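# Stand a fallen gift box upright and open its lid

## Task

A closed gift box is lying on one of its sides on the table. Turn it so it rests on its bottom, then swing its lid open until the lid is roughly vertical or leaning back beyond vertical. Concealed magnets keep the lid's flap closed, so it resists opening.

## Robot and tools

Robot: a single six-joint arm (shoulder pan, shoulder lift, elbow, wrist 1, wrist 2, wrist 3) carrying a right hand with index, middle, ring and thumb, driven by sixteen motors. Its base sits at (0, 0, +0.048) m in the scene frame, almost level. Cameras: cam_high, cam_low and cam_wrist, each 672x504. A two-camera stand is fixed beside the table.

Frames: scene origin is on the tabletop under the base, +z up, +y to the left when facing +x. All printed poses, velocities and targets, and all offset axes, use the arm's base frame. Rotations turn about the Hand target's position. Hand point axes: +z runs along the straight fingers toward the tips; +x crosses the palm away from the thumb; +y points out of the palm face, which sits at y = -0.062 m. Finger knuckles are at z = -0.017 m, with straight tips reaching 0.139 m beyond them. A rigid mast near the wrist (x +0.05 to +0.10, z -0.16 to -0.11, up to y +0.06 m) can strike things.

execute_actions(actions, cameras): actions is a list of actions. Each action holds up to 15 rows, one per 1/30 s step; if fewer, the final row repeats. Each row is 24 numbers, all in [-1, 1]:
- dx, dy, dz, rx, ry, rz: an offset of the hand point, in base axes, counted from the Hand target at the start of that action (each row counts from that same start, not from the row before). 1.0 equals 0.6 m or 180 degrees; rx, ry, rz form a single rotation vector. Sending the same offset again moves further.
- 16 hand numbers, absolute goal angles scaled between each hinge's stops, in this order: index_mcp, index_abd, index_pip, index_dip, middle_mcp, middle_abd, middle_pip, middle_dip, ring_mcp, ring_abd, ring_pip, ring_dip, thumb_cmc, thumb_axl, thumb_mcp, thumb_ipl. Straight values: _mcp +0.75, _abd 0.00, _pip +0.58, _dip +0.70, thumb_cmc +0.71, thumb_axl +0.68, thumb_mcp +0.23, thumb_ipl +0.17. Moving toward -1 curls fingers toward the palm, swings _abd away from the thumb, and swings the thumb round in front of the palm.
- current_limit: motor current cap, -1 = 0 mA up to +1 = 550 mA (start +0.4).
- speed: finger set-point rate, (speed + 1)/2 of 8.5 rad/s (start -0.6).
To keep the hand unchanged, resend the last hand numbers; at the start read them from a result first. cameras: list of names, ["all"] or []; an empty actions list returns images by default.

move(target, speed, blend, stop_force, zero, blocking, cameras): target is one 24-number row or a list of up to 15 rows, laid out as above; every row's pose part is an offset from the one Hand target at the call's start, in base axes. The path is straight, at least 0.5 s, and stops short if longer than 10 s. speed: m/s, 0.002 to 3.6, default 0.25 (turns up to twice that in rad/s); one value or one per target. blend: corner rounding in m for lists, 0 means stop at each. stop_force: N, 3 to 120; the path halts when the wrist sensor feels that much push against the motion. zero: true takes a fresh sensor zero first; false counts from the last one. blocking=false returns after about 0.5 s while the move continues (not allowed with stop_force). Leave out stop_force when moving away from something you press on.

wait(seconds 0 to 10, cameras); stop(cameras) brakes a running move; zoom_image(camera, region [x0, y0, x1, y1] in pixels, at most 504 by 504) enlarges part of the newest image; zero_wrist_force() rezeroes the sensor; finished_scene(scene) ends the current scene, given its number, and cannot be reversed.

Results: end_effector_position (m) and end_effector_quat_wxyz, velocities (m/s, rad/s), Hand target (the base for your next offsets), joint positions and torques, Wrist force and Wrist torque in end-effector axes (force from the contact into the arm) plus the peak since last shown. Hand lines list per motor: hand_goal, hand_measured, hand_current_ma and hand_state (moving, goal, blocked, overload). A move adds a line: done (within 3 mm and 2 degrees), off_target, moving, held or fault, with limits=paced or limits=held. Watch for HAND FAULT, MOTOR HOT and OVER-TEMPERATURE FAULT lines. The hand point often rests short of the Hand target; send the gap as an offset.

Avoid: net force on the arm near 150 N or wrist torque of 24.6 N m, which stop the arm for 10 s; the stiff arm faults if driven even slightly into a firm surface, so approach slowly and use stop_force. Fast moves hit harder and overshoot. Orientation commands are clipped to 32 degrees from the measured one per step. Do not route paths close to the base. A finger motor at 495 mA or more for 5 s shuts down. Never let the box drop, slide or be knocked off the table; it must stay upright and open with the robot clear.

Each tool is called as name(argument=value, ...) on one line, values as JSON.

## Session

execute_actions(actions=[])

Scene clock: 0.00 s.
end_effector_position=(+0.4552, -0.1780, +0.1273) hand_goal=(+0.754, +0.000, +0.576, +0.696, +0.754, +0.000, +0.576, +0.696, +0.754, +0.000, +0.576, +0.696, +0.714, +0.678, +0.226, +0.168) hand_measured=(+0.754, +0.000, +0.576, +0.696, +0.754, +0.000, +0.576, +0.696, +0.754, +0.000, +0.576, +0.696, +0.714, +0.678, +0.226, +0.168) hand_current_ma=(+0, +0, +0, +0, +0, +0, +0, +0, +0, +0, +0, +0, +0, +0, +0, +0) hand_state=(goal, goal, goal, goal, goal, goal, goal, goal, goal, goal, goal, goal, goal, goal, goal, goal) hand_current_limit=0.40 hand_speed=-0.60 end_effector_quat_wxyz=(-0.299, +0.931, -0.201, +0.059)
Joint positions: [-0.762 -1.428 1.951 -1.852 -0.994 1.162]
Joint velocities: within noise
Joint torques (N m): no reading
Wrist force (N): no reading
Wrist torque (N m): no reading
Wrist force, peak (N): no reading
Hand target: +0.4552, -0.1780, +0.1273; -0.299, +0.931, -0.201, +0.059

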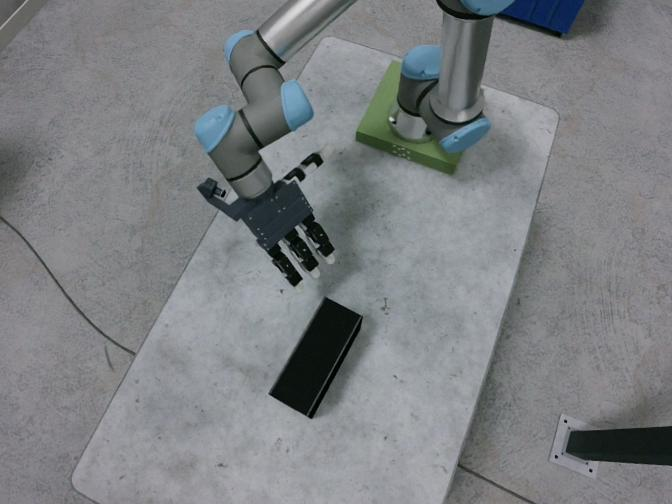

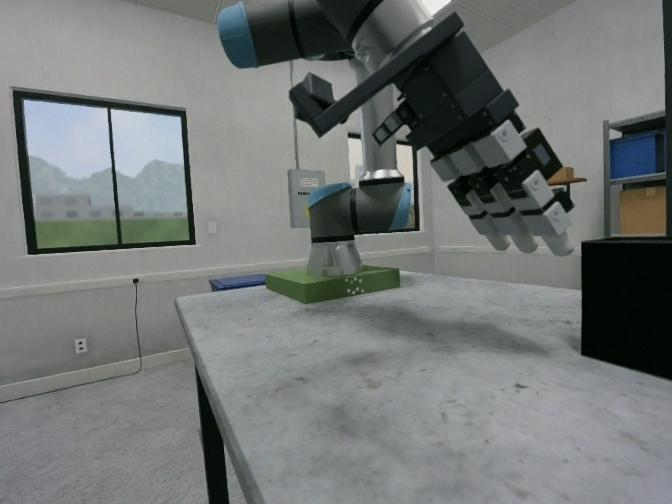

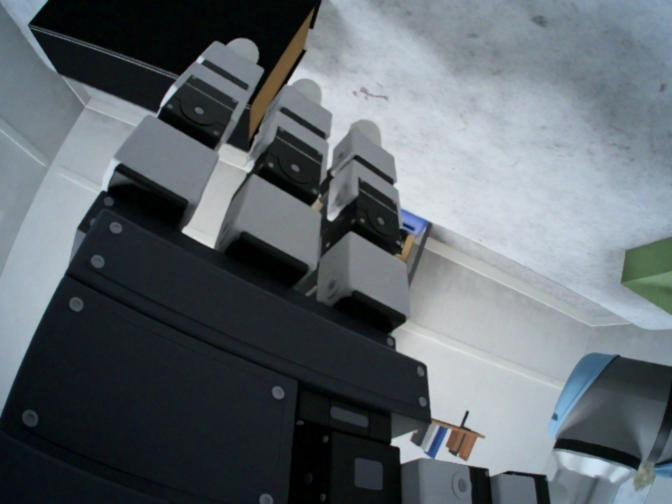

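zoom_image(camera="cam_high", region=[255, 285, 375, 425])

zoom_image(camera="cam_wrist", region=[20, 0, 340, 170])

zoom_image(camera="cam_low", region=[552, 210, 672, 400])

Scaled by 3.600.

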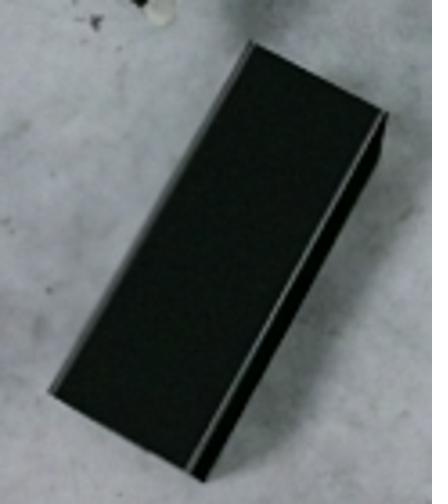

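Scaled by 1.575 from the camera's 672x504 image, which has a finer 960x720 frame.

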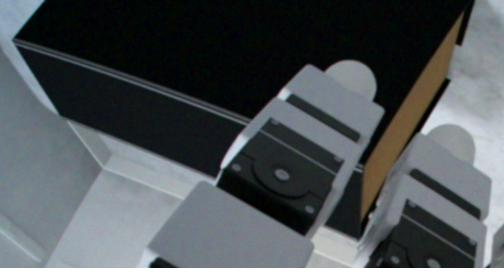

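Scaled by 2.653.

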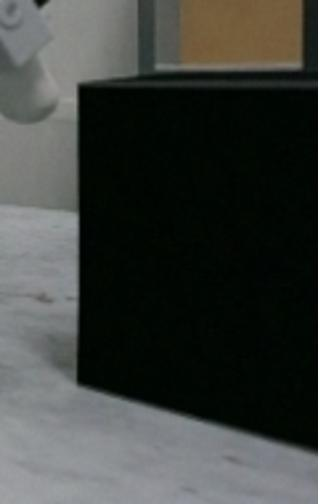

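zoom_image(camera="cam_wrist", region=[220, 0, 340, 150])

zoom_image(camera="cam_high", region=[310, 290, 370, 340])

Scaled by 3.360 from the camera's 672x504 image, which has a finer 960x720 frame.

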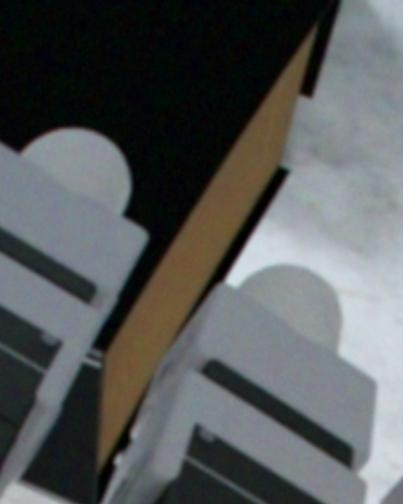

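Scaled by 8.400.

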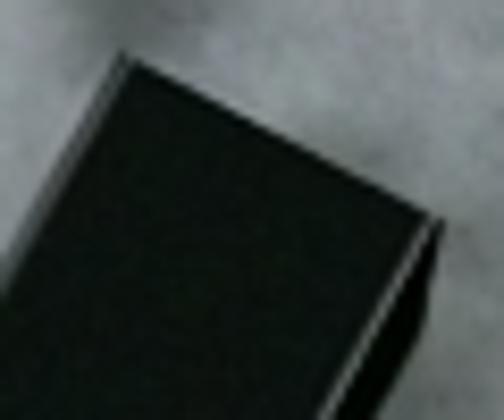

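move(target=[[0.0747, -0.0367, 0.2045, 0.0325, 0.1345, -0.4269, -0.411, 0, 0.577, -0.391, 0.754, 0, -0.08, 0.0435, -0.411, 0, 0.577, -0.391, -0.571, 0.678, 0.506, 0.168, 0.4, -0.6], [0.3913, -0.0033, 0.2045, 0.065, 0.269, -0.8537, -0.411, 0, 0.577, -0.391, 0.754, 0, -0.08, 0.0435, -0.411, 0, 0.577, -0.391, -0.571, 0.678, 0.506, 0.168, 0.4, -0.6]], speed=[0.5, 0.5], blend=[0.04, 0], cameras=["cam_low", "cam_high", "cam_wrist"])

Scene clock: 129.80 s.
end_effector_position=(+0.6900, -0.1799, +0.2500) hand_goal=(-0.410, +0.000, +0.578, -0.390, +0.754, +0.000, -0.080, +0.044, -0.410, +0.000, +0.578, -0.390, -0.570, +0.678, +0.506, +0.168) hand_measured=(-0.394, +0.000, +0.578, -0.386, +0.752, +0.000, -0.076, +0.048, -0.392, +0.000, +0.578, -0.388, -0.570, +0.678, +0.496, +0.168) hand_current_ma=(+9, +0, +0, +0, +0, +0, +1, +0, +10, +0, +0, +0, +0, +0, -5, +0) hand_state=(goal, goal, goal, goal, goal, goal, goal, goal, goal, goal, goal, goal, goal, goal, goal, goal) hand_current_limit=0.40 hand_speed=-0.60 end_effector_quat_wxyz=(-0.001, +0.043, +0.999, -0.001)
Joint positions: [-0.567 -1.055 1.189 -1.704 -1.573 4.232]
Joint torques (N m): [-15.14 -57.49 -28.33 -1.98 2.16 1.42]
Wrist force (N): [-0.4 -0.8 -0.4]
Wrist torque (N m): [0.25 -0.01 -0.19]
Wrist force, peak (N): [0.7 0.0 -1.1]
Hand target: +0.6900, -0.1800, +0.2500; -0.001, +0.043, +0.999, -0.001
Off the commanded pose: 0.000 m, 0 deg.
move: done

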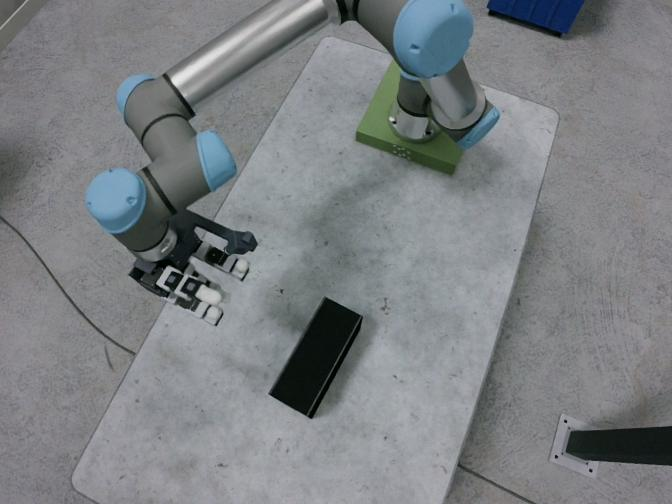

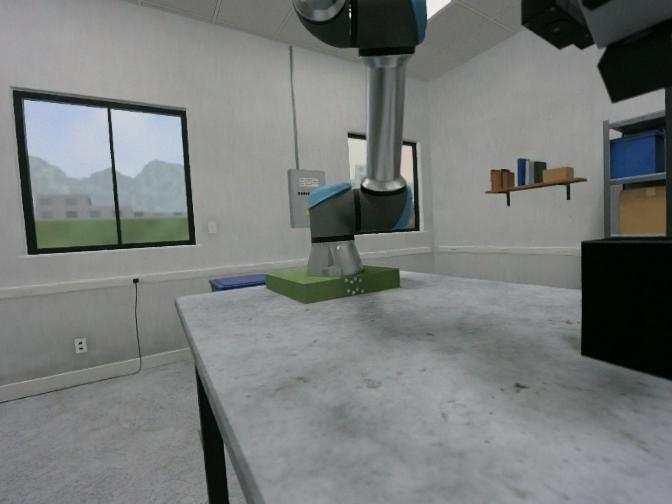

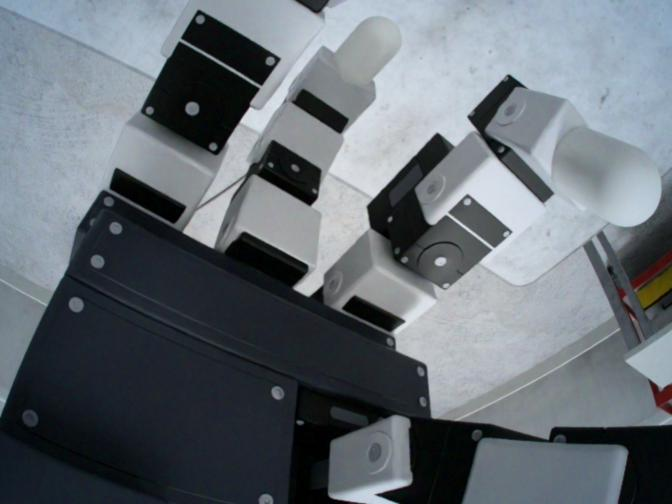

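execute_actions(actions=[])

Scene clock: 145.07 s.
end_effector_position=(+0.6900, -0.1800, +0.2500) hand_goal=(-0.410, +0.000, +0.578, -0.390, +0.754, +0.000, -0.080, +0.044, -0.410, +0.000, +0.578, -0.390, -0.570, +0.678, +0.506, +0.168) hand_measured=(-0.394, +0.000, +0.578, -0.386, +0.752, +0.000, -0.076, +0.048, -0.392, +0.000, +0.578, -0.388, -0.570, +0.678, +0.496, +0.168) hand_current_ma=(+9, +0, +0, +0, +0, +0, +1, +0, +10, +0, +0, +0, +0, +0, -5, +0) hand_state=(goal, goal, goal, goal, goal, goal, goal, goal, goal, goal, goal, goal, goal, goal, goal, goal) hand_current_limit=0.40 hand_speed=-0.60 end_effector_quat_wxyz=(-0.001, +0.043, +0.999, -0.001)
Joint positions: [-0.567 -1.055 1.189 -1.704 -1.573 4.232]
Joint velocities: within noise
Joint torques (N m): [-15.02 -59.53 -34.34 -0.13 2.07 0.89]
Wrist force (N): [-0.2 -0.5 -0.1]
Wrist torque (N m): [0.27 -0.05 -0.18]
Wrist force, peak (N): [-0.5 -0.9 -0.5]
Hand target: +0.6900, -0.1800, +0.2500; -0.001, +0.043, +0.999, -0.001
Off the commanded pose: 0.000 m, 0 deg.

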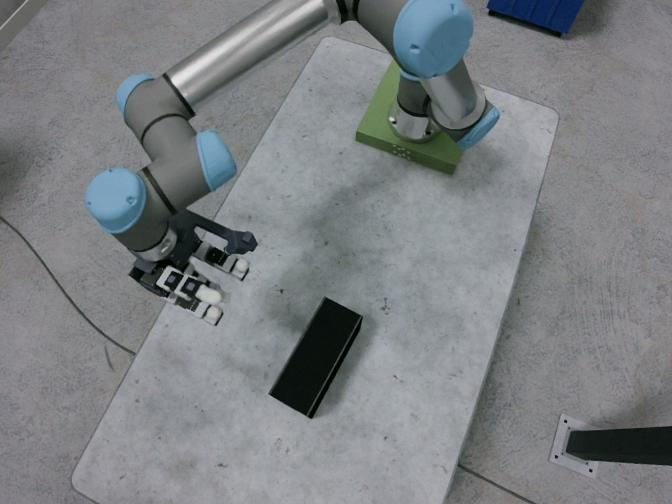

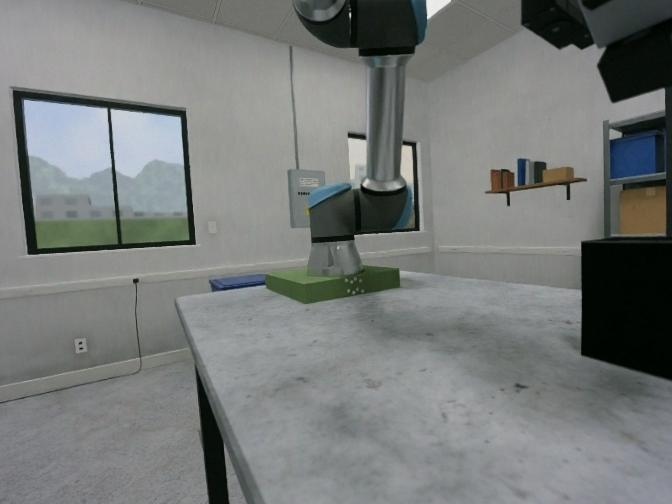

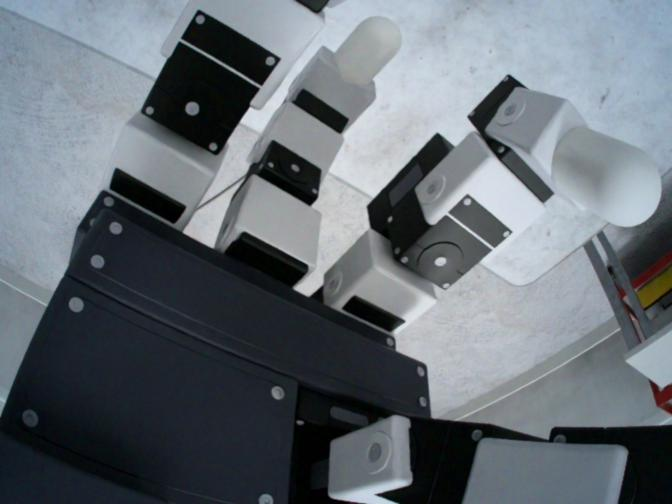

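move(target=[0.0343, 0.0943, -0.3417, 0, 0, 0, -0.411, 0, 0.577, -0.391, 0.754, 0, -0.08, 0.0435, -0.411, 0, 0.577, -0.391, -0.571, 0.678, 0.506, 0.168, 0.4, -0.6], speed=0.25, cameras=["cam_high", "cam_wrist", "cam_low"])

zero_wrist_force()

move(target=[0, 0, -0.0313, 0, 0, 0, -0.411, 0, 0.577, -0.391, 0.754, 0, -0.08, 0.0435, -0.411, 0, 0.577, -0.391, -0.571, 0.678, 0.506, 0.168, 0.4, -0.6], speed=0.03, stop_force=3, cameras=["cam_low", "cam_wrist"])

Scene clock: 208.17 s.
end_effector_position=(+0.7106, -0.1233, +0.0451) hand_goal=(-0.410, +0.000, +0.578, -0.390, +0.754, +0.000, -0.080, +0.044, -0.410, +0.000, +0.578, -0.390, -0.570, +0.678, +0.506, +0.168) hand_measured=(-0.394, +0.000, +0.578, -0.386, +0.752, +0.000, -0.076, +0.048, -0.392, +0.000, +0.578, -0.388, -0.570, +0.678, +0.496, +0.168) hand_current_ma=(+9, +0, +0, +0, +0, +0, +1, +0, +10, +0, +0, +0, +0, +0, -5, +0) hand_state=(goal, goal, goal, goal, goal, goal, goal, goal, goal, goal, goal, goal, goal, goal, goal, goal) hand_current_limit=0.40 hand_speed=-0.60 end_effector_quat_wxyz=(-0.001, +0.043, +0.999, -0.001)
Joint positions: [-0.482 -0.879 1.459 -2.15 -1.572 4.317]
Joint torques (N m): [-14.48 -47.39 -19.62 -3.83 2.07 -1.14]
Wrist force (N): [-0.1 -0.7 -0.1]
Wrist torque (N m): [0.22 -0.08 -0.13]
Wrist force, peak (N): [-0.1 -1.6 -2.2]
Hand target: +0.7106, -0.1234, +0.0450; -0.001, +0.043, +0.999, -0.001
Off the commanded pose: 0.000 m, 0 deg.
move: done

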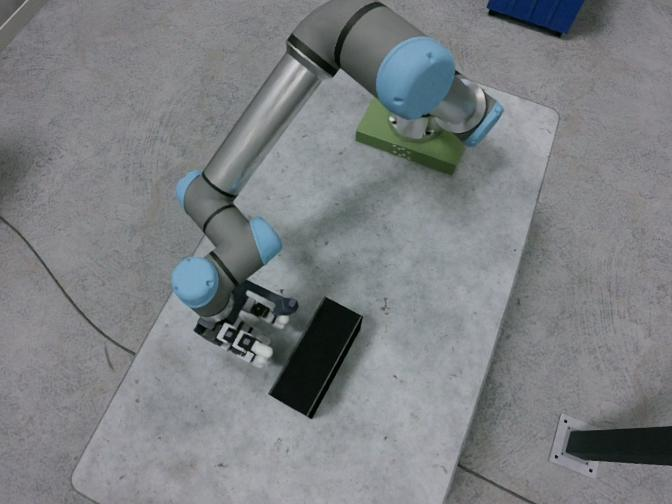

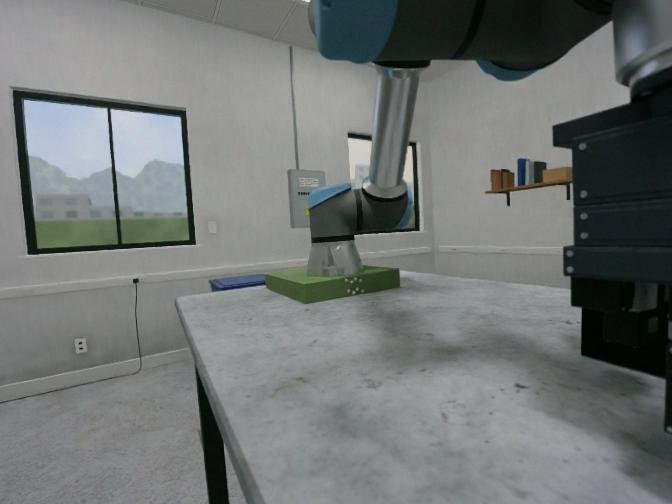

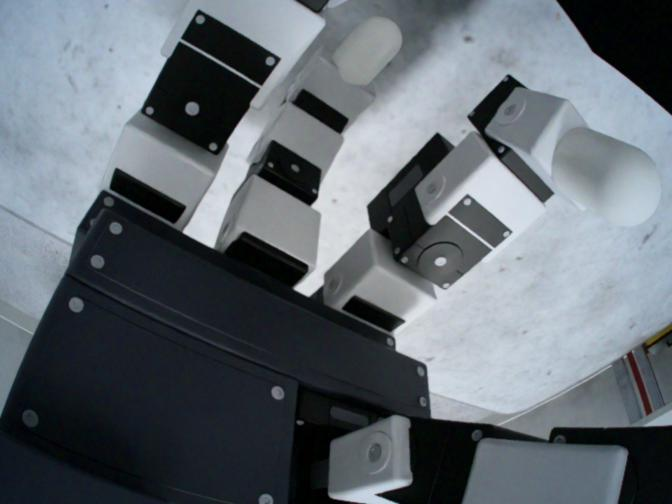

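Wrist force sensor zeroed.

Scene clock: 209.63 s.
end_effector_position=(+0.7106, -0.1234, +0.0382) hand_goal=(-0.410, +0.000, +0.578, -0.390, +0.754, +0.000, -0.080, +0.044, -0.410, +0.000, +0.578, -0.390, -0.570, +0.678, +0.506, +0.168) hand_measured=(-0.394, +0.000, +0.578, -0.386, +0.756, +0.002, -0.088, +0.048, -0.392, +0.000, +0.578, -0.388, -0.570, +0.678, +0.496, +0.168) hand_current_ma=(+9, +0, +0, +0, +0, +0, -2, +0, +10, +0, +0, +0, +0, +0, -5, +0) hand_state=(goal, goal, goal, goal, goal, goal, goal, goal, goal, goal, goal, goal, goal, goal, goal, goal) hand_current_limit=0.40 hand_speed=-0.60 end_effector_quat_wxyz=(-0.001, +0.043, +0.999, -0.001)
Joint positions: [-0.482 -0.87 1.464 -2.163 -1.572 4.317]
Joint torques (N m): [13.41 -61.18 -30.11 -4.05 1.85 -0.68]
Wrist force (N, zeroed by zero_wrist_force): [0.1 -0.3 -2.6]
Wrist torque (N m, zeroed by zero_wrist_force): [0.19 0.07 0.01]
Wrist force, peak (N, zeroed by zero_wrist_force): [0.6 -5.8 -23.2]
Hand target: +0.7106, -0.1234, +0.0382; -0.001, +0.043, +0.999, -0.001 (not the last commanded pose)
Off the commanded pose: 0.012 m, 0 deg.
move: contact
Images, in order (width x height): cam_low 672x504, cam_wrist 672x504.

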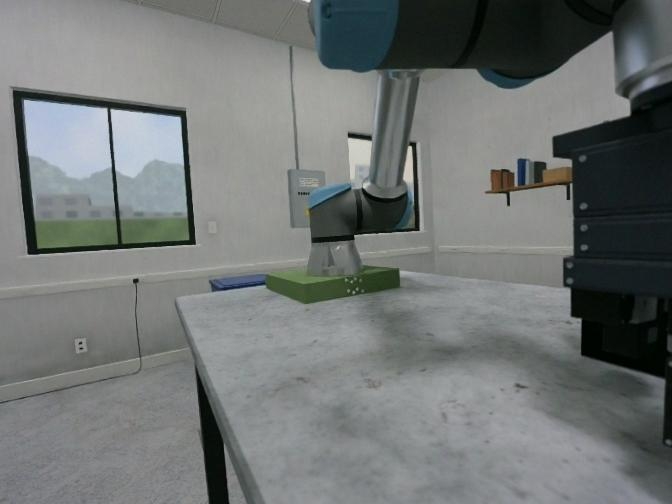

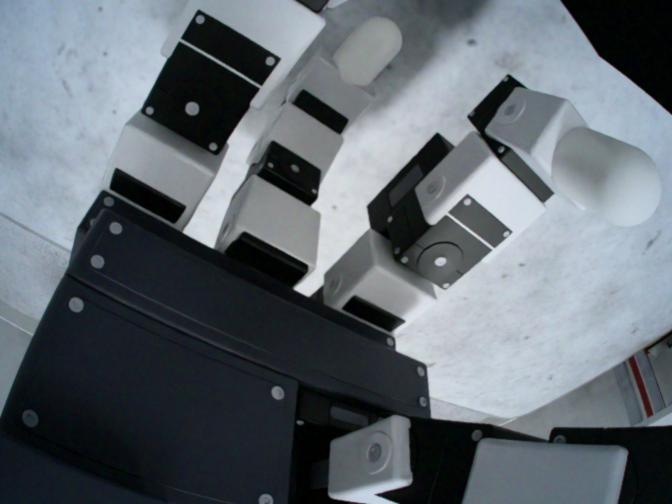

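execute_actions(actions=[[[0, 0, 0.01, 0, 0, 0, -0.274, 0, 0.577, -0.391, 0.7534, 0, -0.2117, 0.5072, -0.274, 0, 0.577, -0.391, -0.571, 0.678, 0.506, 0.168, 0.4, -0.85]], [[0, 0, 0, 0, 0, 0, -0.274, 0, 0.577, -0.391, 0.7534, 0, -0.2117, 0.5072, -0.274, 0, 0.577, -0.391, -0.571, 0.678, 0.506, 0.168, 0.4, -0.85]]], cameras=["cam_wrist"])

Scene clock: 225.03 s.
end_effector_position=(+0.7106, -0.1234, +0.0442) hand_goal=(-0.274, +0.000, +0.578, -0.390, +0.754, +0.000, -0.212, +0.508, -0.274, +0.000, +0.578, -0.390, -0.570, +0.678, +0.506, +0.168) hand_measured=(-0.268, +0.000, +0.578, -0.386, +0.756, +0.002, -0.206, +0.506, -0.266, +0.000, +0.578, -0.388, -0.570, +0.678, +0.496, +0.168) hand_current_ma=(+2, +0, +0, +0, +0, +0, +2, +0, +2, +0, +0, +0, +0, +0, -5, +0) hand_state=(goal, goal, goal, goal, goal, goal, goal, goal, goal, goal, goal, goal, goal, goal, goal, goal) hand_current_limit=0.40 hand_speed=-0.85 end_effector_quat_wxyz=(-0.001, +0.043, +0.999, -0.001)
Joint positions: [-0.482 -0.878 1.46 -2.152 -1.572 4.317]
Joint torques (N m): [11.04 -41.22 -14.02 -0.93 1.39 -0.64]
Wrist force (N, zeroed by zero_wrist_force): [0.2 0.2 -0.2]
Wrist torque (N m, zeroed by zero_wrist_force): [0.03 -0.03 0.02]
Wrist force, peak (N, zeroed by zero_wrist_force): [0.1 -0.6 -2.9]
Hand target: +0.7106, -0.1234, +0.0442; -0.001, +0.043, +0.999, -0.001
Off the commanded pose: 0.000 m, 0 deg.
Images, in order (width x height): cam_wrist 672x504.

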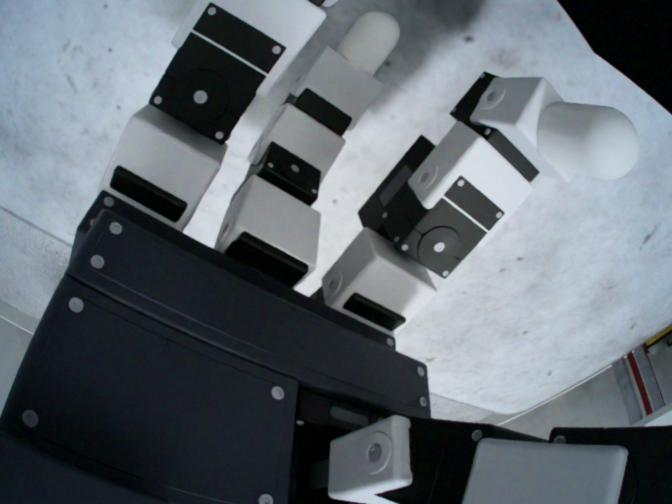

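move(target=[0, 0, -0.025, 0, 0, 0, -0.274, 0, 0.577, -0.391, 0.7534, 0, -0.2117, 0.5072, -0.274, 0, 0.577, -0.391, -0.571, 0.678, 0.506, 0.168, 0.4, -0.85], speed=0.012, stop_force=3, cameras=[])

Scene clock: 228.00 s.
end_effector_position=(+0.7106, -0.1234, +0.0353) hand_goal=(-0.274, +0.000, +0.578, -0.390, +0.754, +0.000, -0.212, +0.508, -0.274, +0.000, +0.578, -0.390, -0.570, +0.678, +0.506, +0.168) hand_measured=(-0.268, +0.000, +0.578, -0.386, +0.758, +0.000, -0.216, +0.506, -0.266, +0.000, +0.578, -0.388, -0.570, +0.678, +0.496, +0.168) hand_current_ma=(+2, +0, +0, +0, +1, +0, -1, +0, +2, +0, +0, +0, +0, +0, -5, +0) hand_state=(goal, goal, goal, goal, goal, goal, goal, goal, goal, goal, goal, goal, goal, goal, goal, goal) hand_current_limit=0.40 hand_speed=-0.85 end_effector_quat_wxyz=(-0.001, +0.043, +0.999, -0.001)
Joint positions: [-0.482 -0.866 1.465 -2.169 -1.572 4.317]
Joint torques (N m): [4.56 -63.01 -29.92 -1.36 0.44 -0.54]
Wrist force (N, zeroed by zero_wrist_force): [0.4 -0.2 -1.3]
Wrist torque (N m, zeroed by zero_wrist_force): [0.10 0.03 0.03]
Wrist force, peak (N, zeroed by zero_wrist_force): [0.5 -3.2 -8.7]
Hand target: +0.7106, -0.1234, +0.0353; -0.001, +0.043, +0.999, -0.001 (not the last commanded pose)
Off the commanded pose: 0.006 m, 0 deg.
move: contact
No camera images: "cameras" was empty.

move(target=[0, 0, 0.0203, 0, 0, 0, -0.4795, 0, -0.5912, -0.1739, 1.0, 0, -0.3285, 0.2609, -0.4795, 0, -0.5912, -0.1739, -0.571, 0.678, 0.506, 0.168, 0.4, -0.6], speed=0.1, cameras=[])

move(target=[0, 0, -0.0163, 0, 0, 0, -0.4795, 0, -0.5912, -0.1739, 1.0, 0, -0.3285, 0.2609, -0.4795, 0, -0.5912, -0.1739, -0.571, 0.678, 0.506, 0.168, 0.4, -0.6], speed=0.015, stop_force=3, cameras=["cam_wrist", "cam_low"])

Scene clock: 252.50 s.
end_effector_position=(+0.7106, -0.1234, +0.0475) hand_goal=(-0.480, +0.000, -0.592, -0.174, +1.000, +0.000, -0.328, +0.260, -0.480, +0.000, -0.592, -0.174, -0.570, +0.678, +0.506, +0.168) hand_measured=(-0.392, +0.000, -0.448, -0.154, +0.994, +0.000, -0.322, +0.264, -0.460, +0.000, -0.588, -0.176, -0.566, +0.680, +0.502, +0.168) hand_current_ma=(+171, +0, +363, +12, -1, +0, +1, +0, +13, +0, +0, +0, +1, +0, -1, +0) hand_state=(blocked, goal, blocked, blocked, goal, goal, goal, goal, blocked, goal, goal, goal, goal, goal, goal, goal) hand_current_limit=0.40 hand_speed=-0.60 end_effector_quat_wxyz=(-0.001, +0.043, +0.999, -0.001)
Joint positions: [-0.482 -0.882 1.457 -2.145 -1.572 4.317]
Joint torques (N m): [3.82 -40.47 -13.8 -4.23 0.72 -0.48]
Wrist force (N, zeroed by zero_wrist_force): [0.0 -0.1 -0.2]
Wrist torque (N m, zeroed by zero_wrist_force): [-0.03 0.01 -0.01]
Wrist force, peak (N, zeroed by zero_wrist_force): [0.2 -0.2 -1.5]
Hand target: +0.7106, -0.1234, +0.0475; -0.001, +0.043, +0.999, -0.001
Off the commanded pose: 0.000 m, 0 deg.
move: done
No camera images: "cameras" was empty.

Scene clock: 254.37 s.
end_effector_position=(+0.7106, -0.1234, +0.0377) hand_goal=(-0.480, +0.000, -0.592, -0.174, +1.000, +0.000, -0.328, +0.260, -0.480, +0.000, -0.592, -0.174, -0.570, +0.678, +0.506, +0.168) hand_measured=(-0.392, +0.000, -0.448, -0.154, +0.994, +0.000, -0.322, +0.264, -0.460, +0.000, -0.588, -0.176, -0.566, +0.680, +0.502, +0.168) hand_current_ma=(+171, +0, +362, +12, -1, +0, +1, +0, +13, +0, +0, +0, +1, +0, -1, +0) hand_state=(blocked, goal, blocked, blocked, goal, goal, goal, goal, blocked, goal, goal, goal, goal, goal, goal, goal) hand_current_limit=0.40 hand_speed=-0.60 end_effector_quat_wxyz=(-0.001, +0.043, +0.999, -0.001)
Joint positions: [-0.482 -0.869 1.464 -2.164 -1.572 4.317]
Joint torques (N m): [3.86 -63.26 -30.72 -0.01 0.37 -0.59]
Wrist force (N, zeroed by zero_wrist_force): [0.1 0.0 -0.1]
Wrist torque (N m, zeroed by zero_wrist_force): [-0.02 -0.01 0.02]
Wrist force, peak (N, zeroed by zero_wrist_force): [0.1 0.1 -0.4]
Hand target: +0.7106, -0.1234, +0.0377; -0.001, +0.043, +0.999, -0.001
Off the commanded pose: 0.000 m, 0 deg.
move: done
Images, in order (width x height): cam_low 672x504, cam_wrist 672x504.

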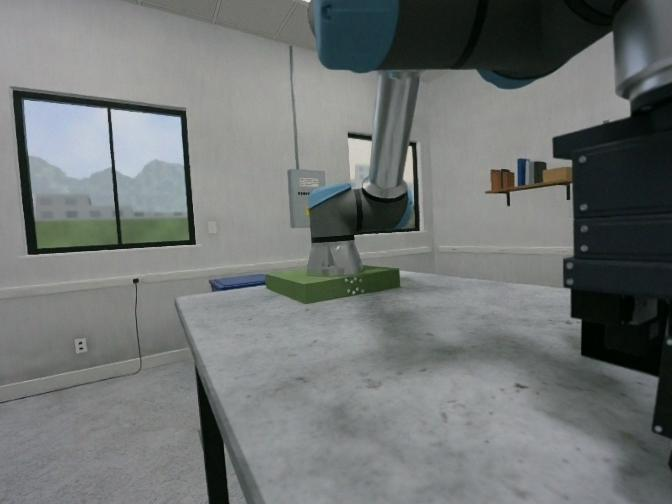

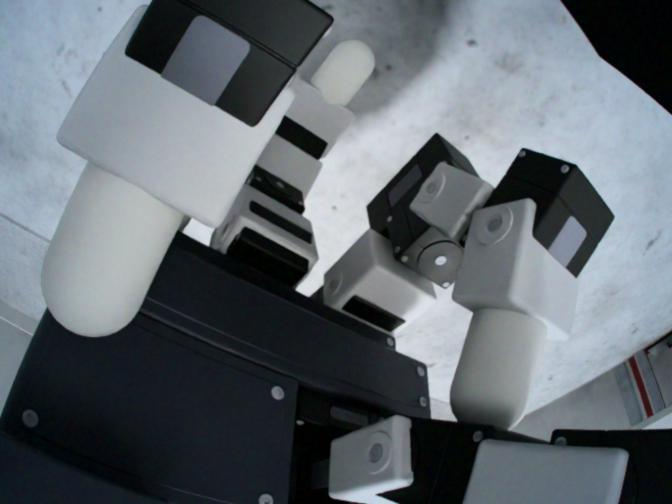

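move(target=[0.00489, 0.06248, 0.0005, 0, 0, 0, -0.3973, 0, -0.4453, -0.5797, 1.0, 0, -0.3285, 0.2609, -0.3973, 0, -0.4453, -0.5797, -0.571, 0.678, 0.506, 0.168, 0.4, -0.6], speed=0.12, cameras=["cam_wrist"])

zero_wrist_force()

move(target=[0.00585, 0.07478, 0, 0, 0, 0, -0.3973, 0, -0.4453, -0.5797, 1.0, 0, -0.3285, 0.2609, -0.3973, 0, -0.4453, -0.5797, -0.571, 0.678, 0.506, 0.168, 0.4, -0.6], speed=0.015, stop_force=3, cameras=["cam_high", "cam_low", "cam_wrist"])

Scene clock: 263.27 s.
end_effector_position=(+0.7136, -0.0857, +0.0381) hand_goal=(-0.398, +0.000, -0.446, -0.580, +1.000, +0.000, -0.328, +0.260, -0.398, +0.000, -0.446, -0.580, -0.570, +0.678, +0.506, +0.168) hand_measured=(-0.378, +0.000, -0.444, -0.578, +0.996, +0.000, -0.322, +0.264, -0.392, +0.000, -0.448, -0.578, -0.568, +0.680, +0.502, +0.168) hand_current_ma=(+12, +0, +0, +0, -1, +0, +1, +0, +2, +0, +0, +0, +0, +0, -1, +0) hand_state=(goal, goal, goal, goal, goal, goal, goal, goal, goal, goal, goal, goal, goal, goal, goal, goal) hand_current_limit=0.40 hand_speed=-0.60 end_effector_quat_wxyz=(-0.001, +0.043, +0.999, -0.001)
Joint positions: [-0.432 -0.884 1.49 -2.176 -1.572 4.367]
Joint torques (N m): [-13.28 -42.11 -30.32 -0.92 1.39 -1.69]
Wrist force (N, zeroed by zero_wrist_force): [0.1 0.0 -0.2]
Wrist torque (N m, zeroed by zero_wrist_force): [-0.01 -0.01 0.02]
Wrist force, peak (N, zeroed by zero_wrist_force): [-0.3 1.5 -0.4]
Hand target: +0.7135, -0.0859, +0.0380; -0.001, +0.043, +0.999, -0.001
Off the commanded pose: 0.000 m, 0 deg.
move: done
Images, in order (width x height): cam_wrist 672x504.

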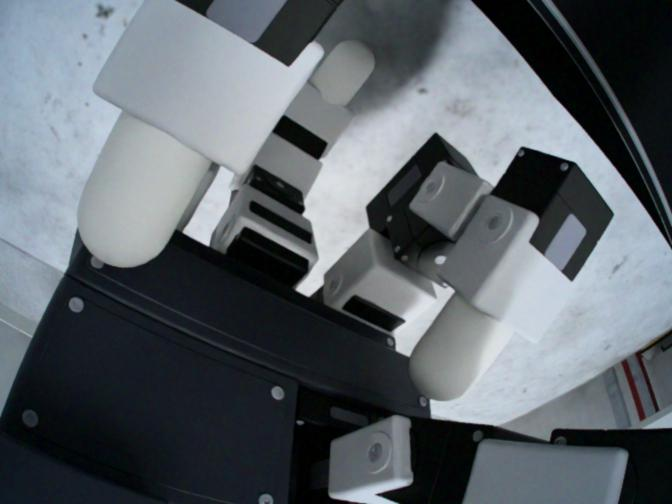

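Wrist force sensor zeroed.

Scene clock: 267.47 s.
end_effector_position=(+0.7171, -0.0410, +0.0380) hand_goal=(-0.398, +0.000, -0.446, -0.580, +1.000, +0.000, -0.328, +0.260, -0.398, +0.000, -0.446, -0.580, -0.570, +0.678, +0.506, +0.168) hand_measured=(-0.386, +0.000, -0.446, -0.578, +0.996, +0.000, -0.322, +0.264, -0.392, +0.000, -0.448, -0.578, -0.568, +0.680, +0.502, +0.168) hand_current_ma=(+5, +0, +0, +0, -1, +0, +1, +0, +2, +0, +0, +0, +0, +0, -1, +0) hand_state=(goal, goal, goal, goal, goal, goal, goal, goal, goal, goal, goal, goal, goal, goal, goal, goal) hand_current_limit=0.40 hand_speed=-0.60 end_effector_quat_wxyz=(-0.001, +0.043, +0.999, -0.001)
Joint positions: [-0.37 -0.896 1.511 -2.185 -1.572 4.429]
Joint torques (N m): [-13.87 -51.36 -27.62 -2.17 1.95 -1.51]
Wrist force (N, zeroed by zero_wrist_force): [-0.2 -0.5 -0.1]
Wrist torque (N m, zeroed by zero_wrist_force): [-0.04 0.03 -0.12]
Wrist force, peak (N, zeroed by zero_wrist_force): [-0.2 -0.9 -0.4]
Hand target: +0.7171, -0.0410, +0.0380; -0.001, +0.043, +0.999, -0.001
Off the commanded pose: 0.000 m, 0 deg.
move: done

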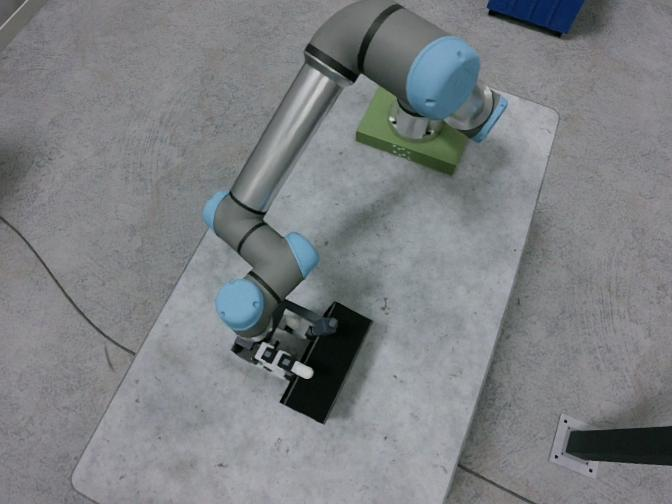

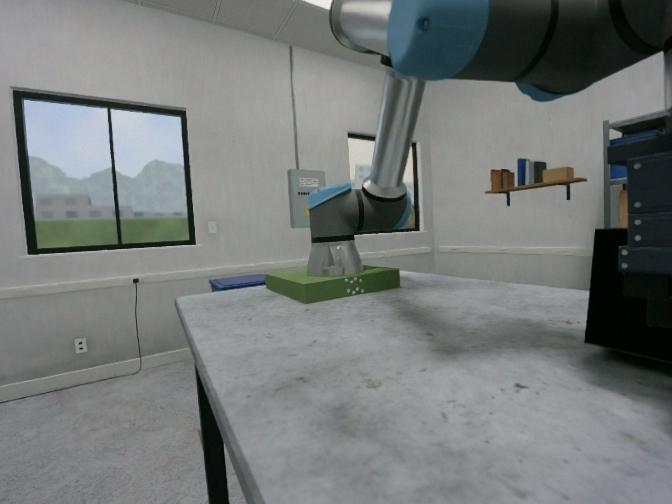

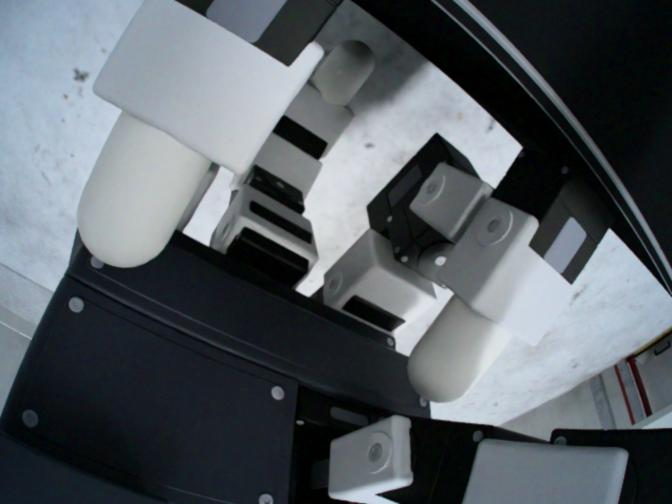

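move(target=[0.00278, 0.0356, 0, 0, 0, 0, -0.3973, 0, -0.4453, -0.5797, 1.0, 0, -0.3285, 0.2609, -0.3973, 0, -0.4453, -0.5797, -0.571, 0.678, 0.506, 0.168, 0.4, -0.6], speed=0.015, stop_force=3, cameras=["cam_high", "cam_low", "cam_wrist"])

Scene clock: 274.67 s.
end_effector_position=(+0.7187, -0.0196, +0.0380) hand_goal=(-0.398, +0.000, -0.446, -0.580, +1.000, +0.000, -0.328, +0.260, -0.398, +0.000, -0.446, -0.580, -0.570, +0.678, +0.506, +0.168) hand_measured=(-0.388, +0.000, -0.446, -0.578, +0.996, +0.000, -0.322, +0.264, -0.392, +0.000, -0.448, -0.578, -0.568, +0.680, +0.502, +0.168) hand_current_ma=(+4, +0, +0, +0, -1, +0, +1, +0, +2, +0, +0, +0, +0, +0, -1, +0) hand_state=(goal, goal, goal, goal, goal, goal, goal, goal, goal, goal, goal, goal, goal, goal, goal, goal) hand_current_limit=0.40 hand_speed=-0.60 end_effector_quat_wxyz=(-0.001, +0.043, +0.999, -0.001)
Joint positions: [-0.34 -0.899 1.517 -2.188 -1.572 4.459]
Joint torques (N m): [-14.27 -54.37 -26.6 -2.92 1.56 -1.58]
Wrist force (N, zeroed by zero_wrist_force): [-0.1 -0.2 -0.2]
Wrist torque (N m, zeroed by zero_wrist_force): [-0.02 0.02 -0.09]
Wrist force, peak (N, zeroed by zero_wrist_force): [0.0 -1.0 -0.4]
Hand target: +0.7187, -0.0196, +0.0380; -0.001, +0.043, +0.999, -0.001
Off the commanded pose: 0.000 m, 0 deg.
move: done

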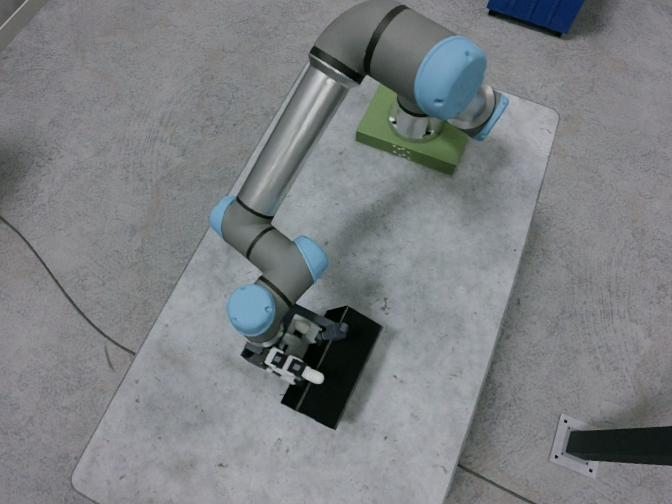

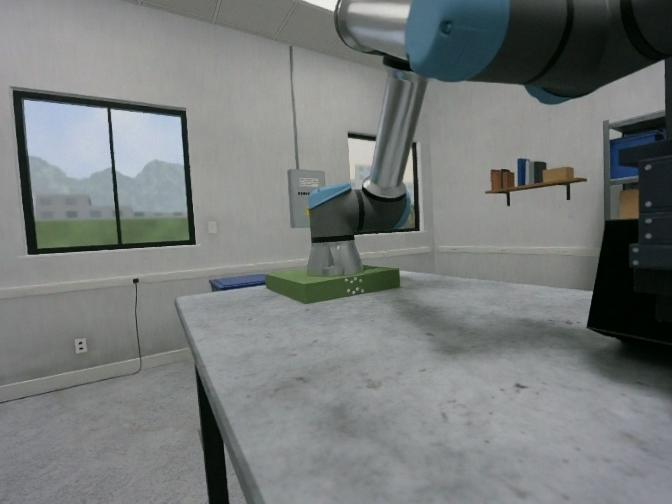

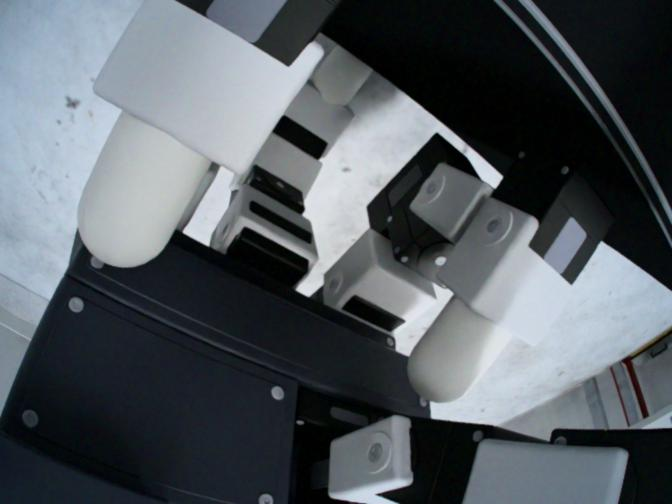

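zoom_image(camera="cam_high", region=[230, 280, 430, 440])

zoom_image(camera="cam_low", region=[540, 180, 672, 380])

Scaled by 2.520.

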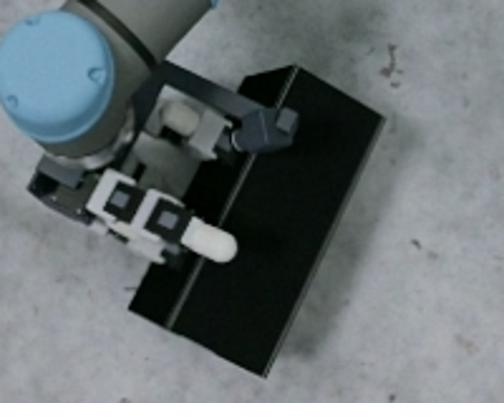

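Scaled by 2.520.

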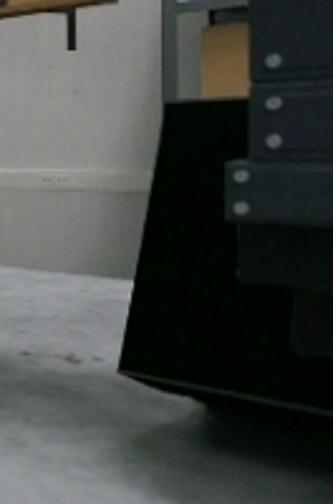

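move(target=[0.00104, 0.01329, 0, 0, 0, 0, -0.3973, 0, -0.4453, -0.5797, 1.0, 0, -0.3285, 0.2609, -0.3973, 0, -0.4453, -0.5797, -0.571, 0.678, 0.506, 0.168, 0.4, -0.6], speed=0.015, stop_force=3, cameras=["cam_high", "cam_low", "cam_wrist"])

zoom_image(camera="cam_high", region=[230, 280, 430, 440])

Scene clock: 290.23 s.
end_effector_position=(+0.7193, -0.0117, +0.0380) hand_goal=(-0.398, +0.000, -0.446, -0.580, +1.000, +0.000, -0.328, +0.260, -0.398, +0.000, -0.446, -0.580, -0.570, +0.678, +0.506, +0.168) hand_measured=(-0.388, +0.000, -0.446, -0.578, +0.996, +0.000, -0.322, +0.264, -0.392, +0.000, -0.448, -0.578, -0.568, +0.680, +0.502, +0.168) hand_current_ma=(+4, +0, +0, +0, -1, +0, +1, +0, +2, +0, +0, +0, +0, +0, -1, +0) hand_state=(goal, goal, goal, goal, goal, goal, goal, goal, goal, goal, goal, goal, goal, goal, goal, goal) hand_current_limit=0.40 hand_speed=-0.60 end_effector_quat_wxyz=(-0.001, +0.043, +0.999, -0.001)
Joint positions: [-0.328 -0.9 1.519 -2.189 -1.572 4.471]
Joint torques (N m): [-13.93 -58.86 -25.45 -3.29 0.63 -1.57]
Wrist force (N, zeroed by zero_wrist_force): [-0.1 0.0 -0.3]
Wrist torque (N m, zeroed by zero_wrist_force): [0.02 0.03 -0.10]
Wrist force, peak (N, zeroed by zero_wrist_force): [-0.1 -0.7 -0.2]
Hand target: +0.7194, -0.0117, +0.0380; -0.001, +0.043, +0.999, -0.001
Off the commanded pose: 0.000 m, 0 deg.
move: done

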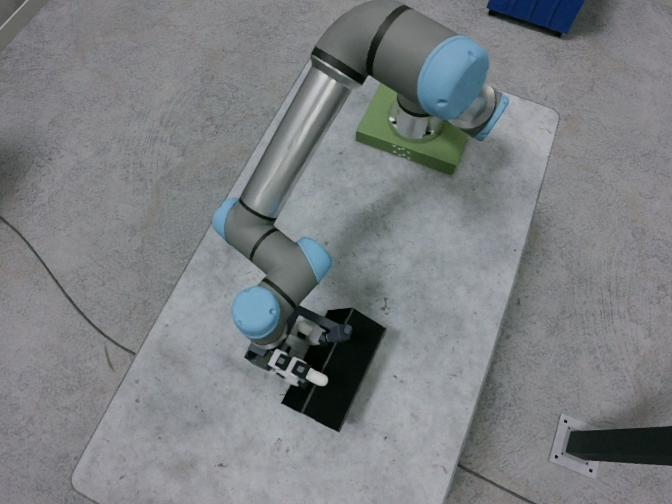

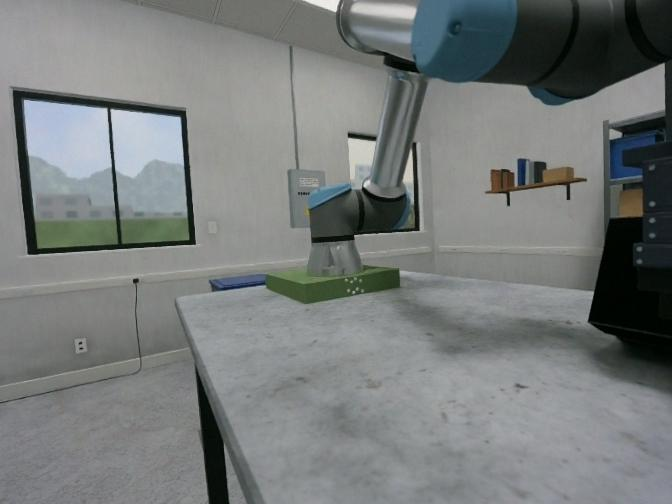

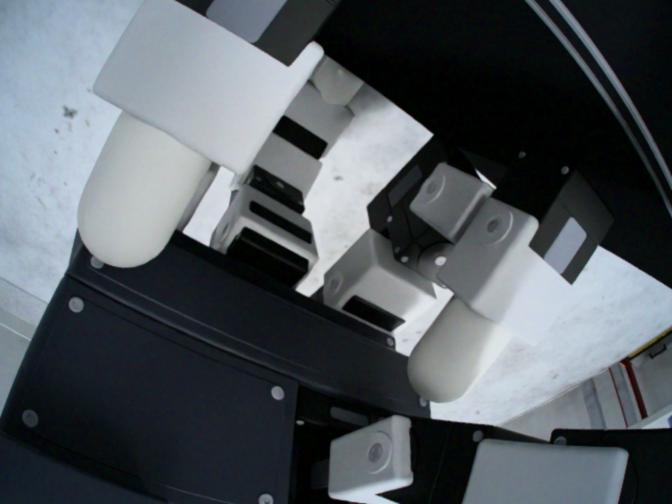

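Scaled by 2.520.

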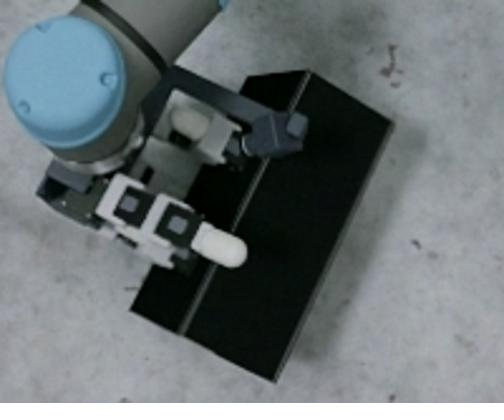

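execute_actions(actions=[[[0,0,0,0,0,0,-0.3973,0,-0.4453,-0.5797,0.9178,0,-0.2891,0.3435,-0.3973,0,-0.4453,-0.5797,-0.571,0.678,0.506,0.168,0.4,-0.9]],[[0,0,0,0,0,0,-0.3973,0,-0.4453,-0.5797,0.8356,0,-0.2511,0.4246,-0.3973,0,-0.4453,-0.5797,-0.571,0.678,0.506,0.168,0.4,-0.9]],[[0,0,0,0,0,0,-0.3973,0,-0.4453,-0.5797,0.7534,0,-0.2117,0.5072,-0.3973,0,-0.4453,-0.5797,-0.571,0.678,0.506,0.168,0.4,-0.9]],[[0,0,0,0,0,0,-0.3973,0,-0.4453,-0.5797,0.6644,0,-0.0847,0.4754,-0.3973,0,-0.4453,-0.5797,-0.571,0.678,0.506,0.168,0.4,-0.9]]], cameras=["cam_low", "cam_wrist"])

Scene clock: 300.07 s.
end_effector_position=(+0.7194, -0.0117, +0.0380) hand_goal=(-0.398, +0.000, -0.446, -0.580, +0.664, +0.000, -0.084, +0.476, -0.398, +0.000, -0.446, -0.580, -0.570, +0.678, +0.506, +0.168) hand_measured=(-0.388, +0.000, -0.446, -0.578, +0.670, +0.000, -0.084, +0.480, -0.392, +0.000, -0.448, -0.578, -0.568, +0.680, +0.502, +0.168) hand_current_ma=(+4, +0, +0, +0, +2, +0, +0, +0, +2, +0, +0, +0, +0, +0, -1, +0) hand_state=(goal, goal, goal, goal, goal, goal, goal, goal, goal, goal, goal, goal, goal, goal, goal, goal) hand_current_limit=0.40 hand_speed=-0.90 end_effector_quat_wxyz=(-0.001, +0.043, +0.999, -0.001)
Joint positions: [-0.328 -0.9 1.519 -2.189 -1.572 4.471]
Joint torques (N m): [-13.2 -45.87 -26.76 -1.06 2.13 -1.41]
Wrist force (N, zeroed by zero_wrist_force): [0.0 0.1 0.0]
Wrist torque (N m, zeroed by zero_wrist_force): [0.03 0.01 -0.09]
Wrist force, peak (N, zeroed by zero_wrist_force): [-0.2 -0.2 -0.5]
Hand target: +0.7194, -0.0117, +0.0380; -0.001, +0.043, +0.999, -0.001
Off the commanded pose: 0.000 m, 0 deg.
Images, in order (width x height): cam_low 672x504, cam_wrist 672x504.

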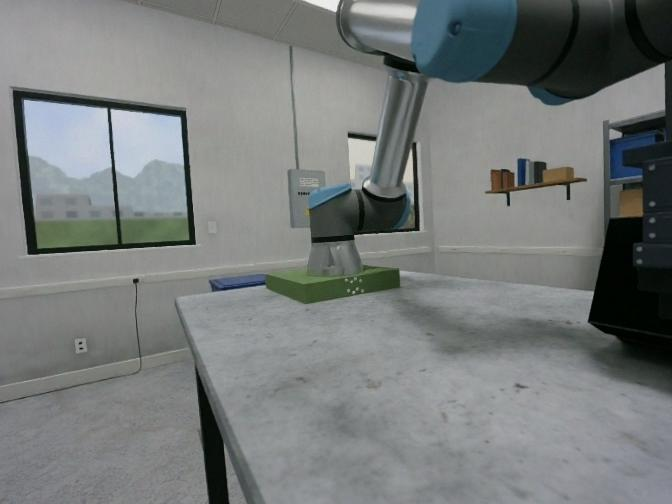

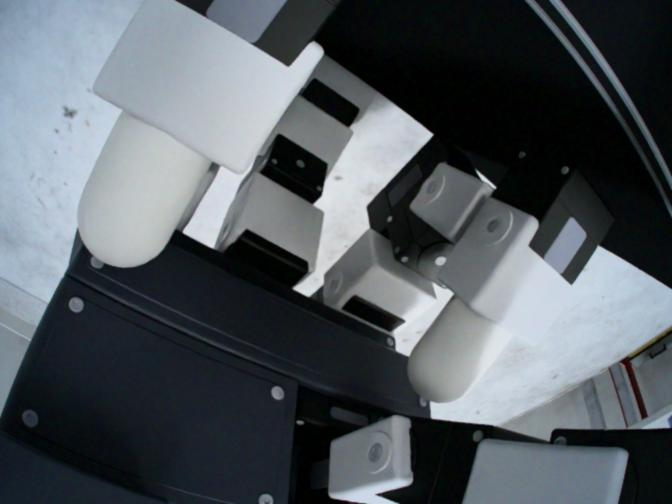

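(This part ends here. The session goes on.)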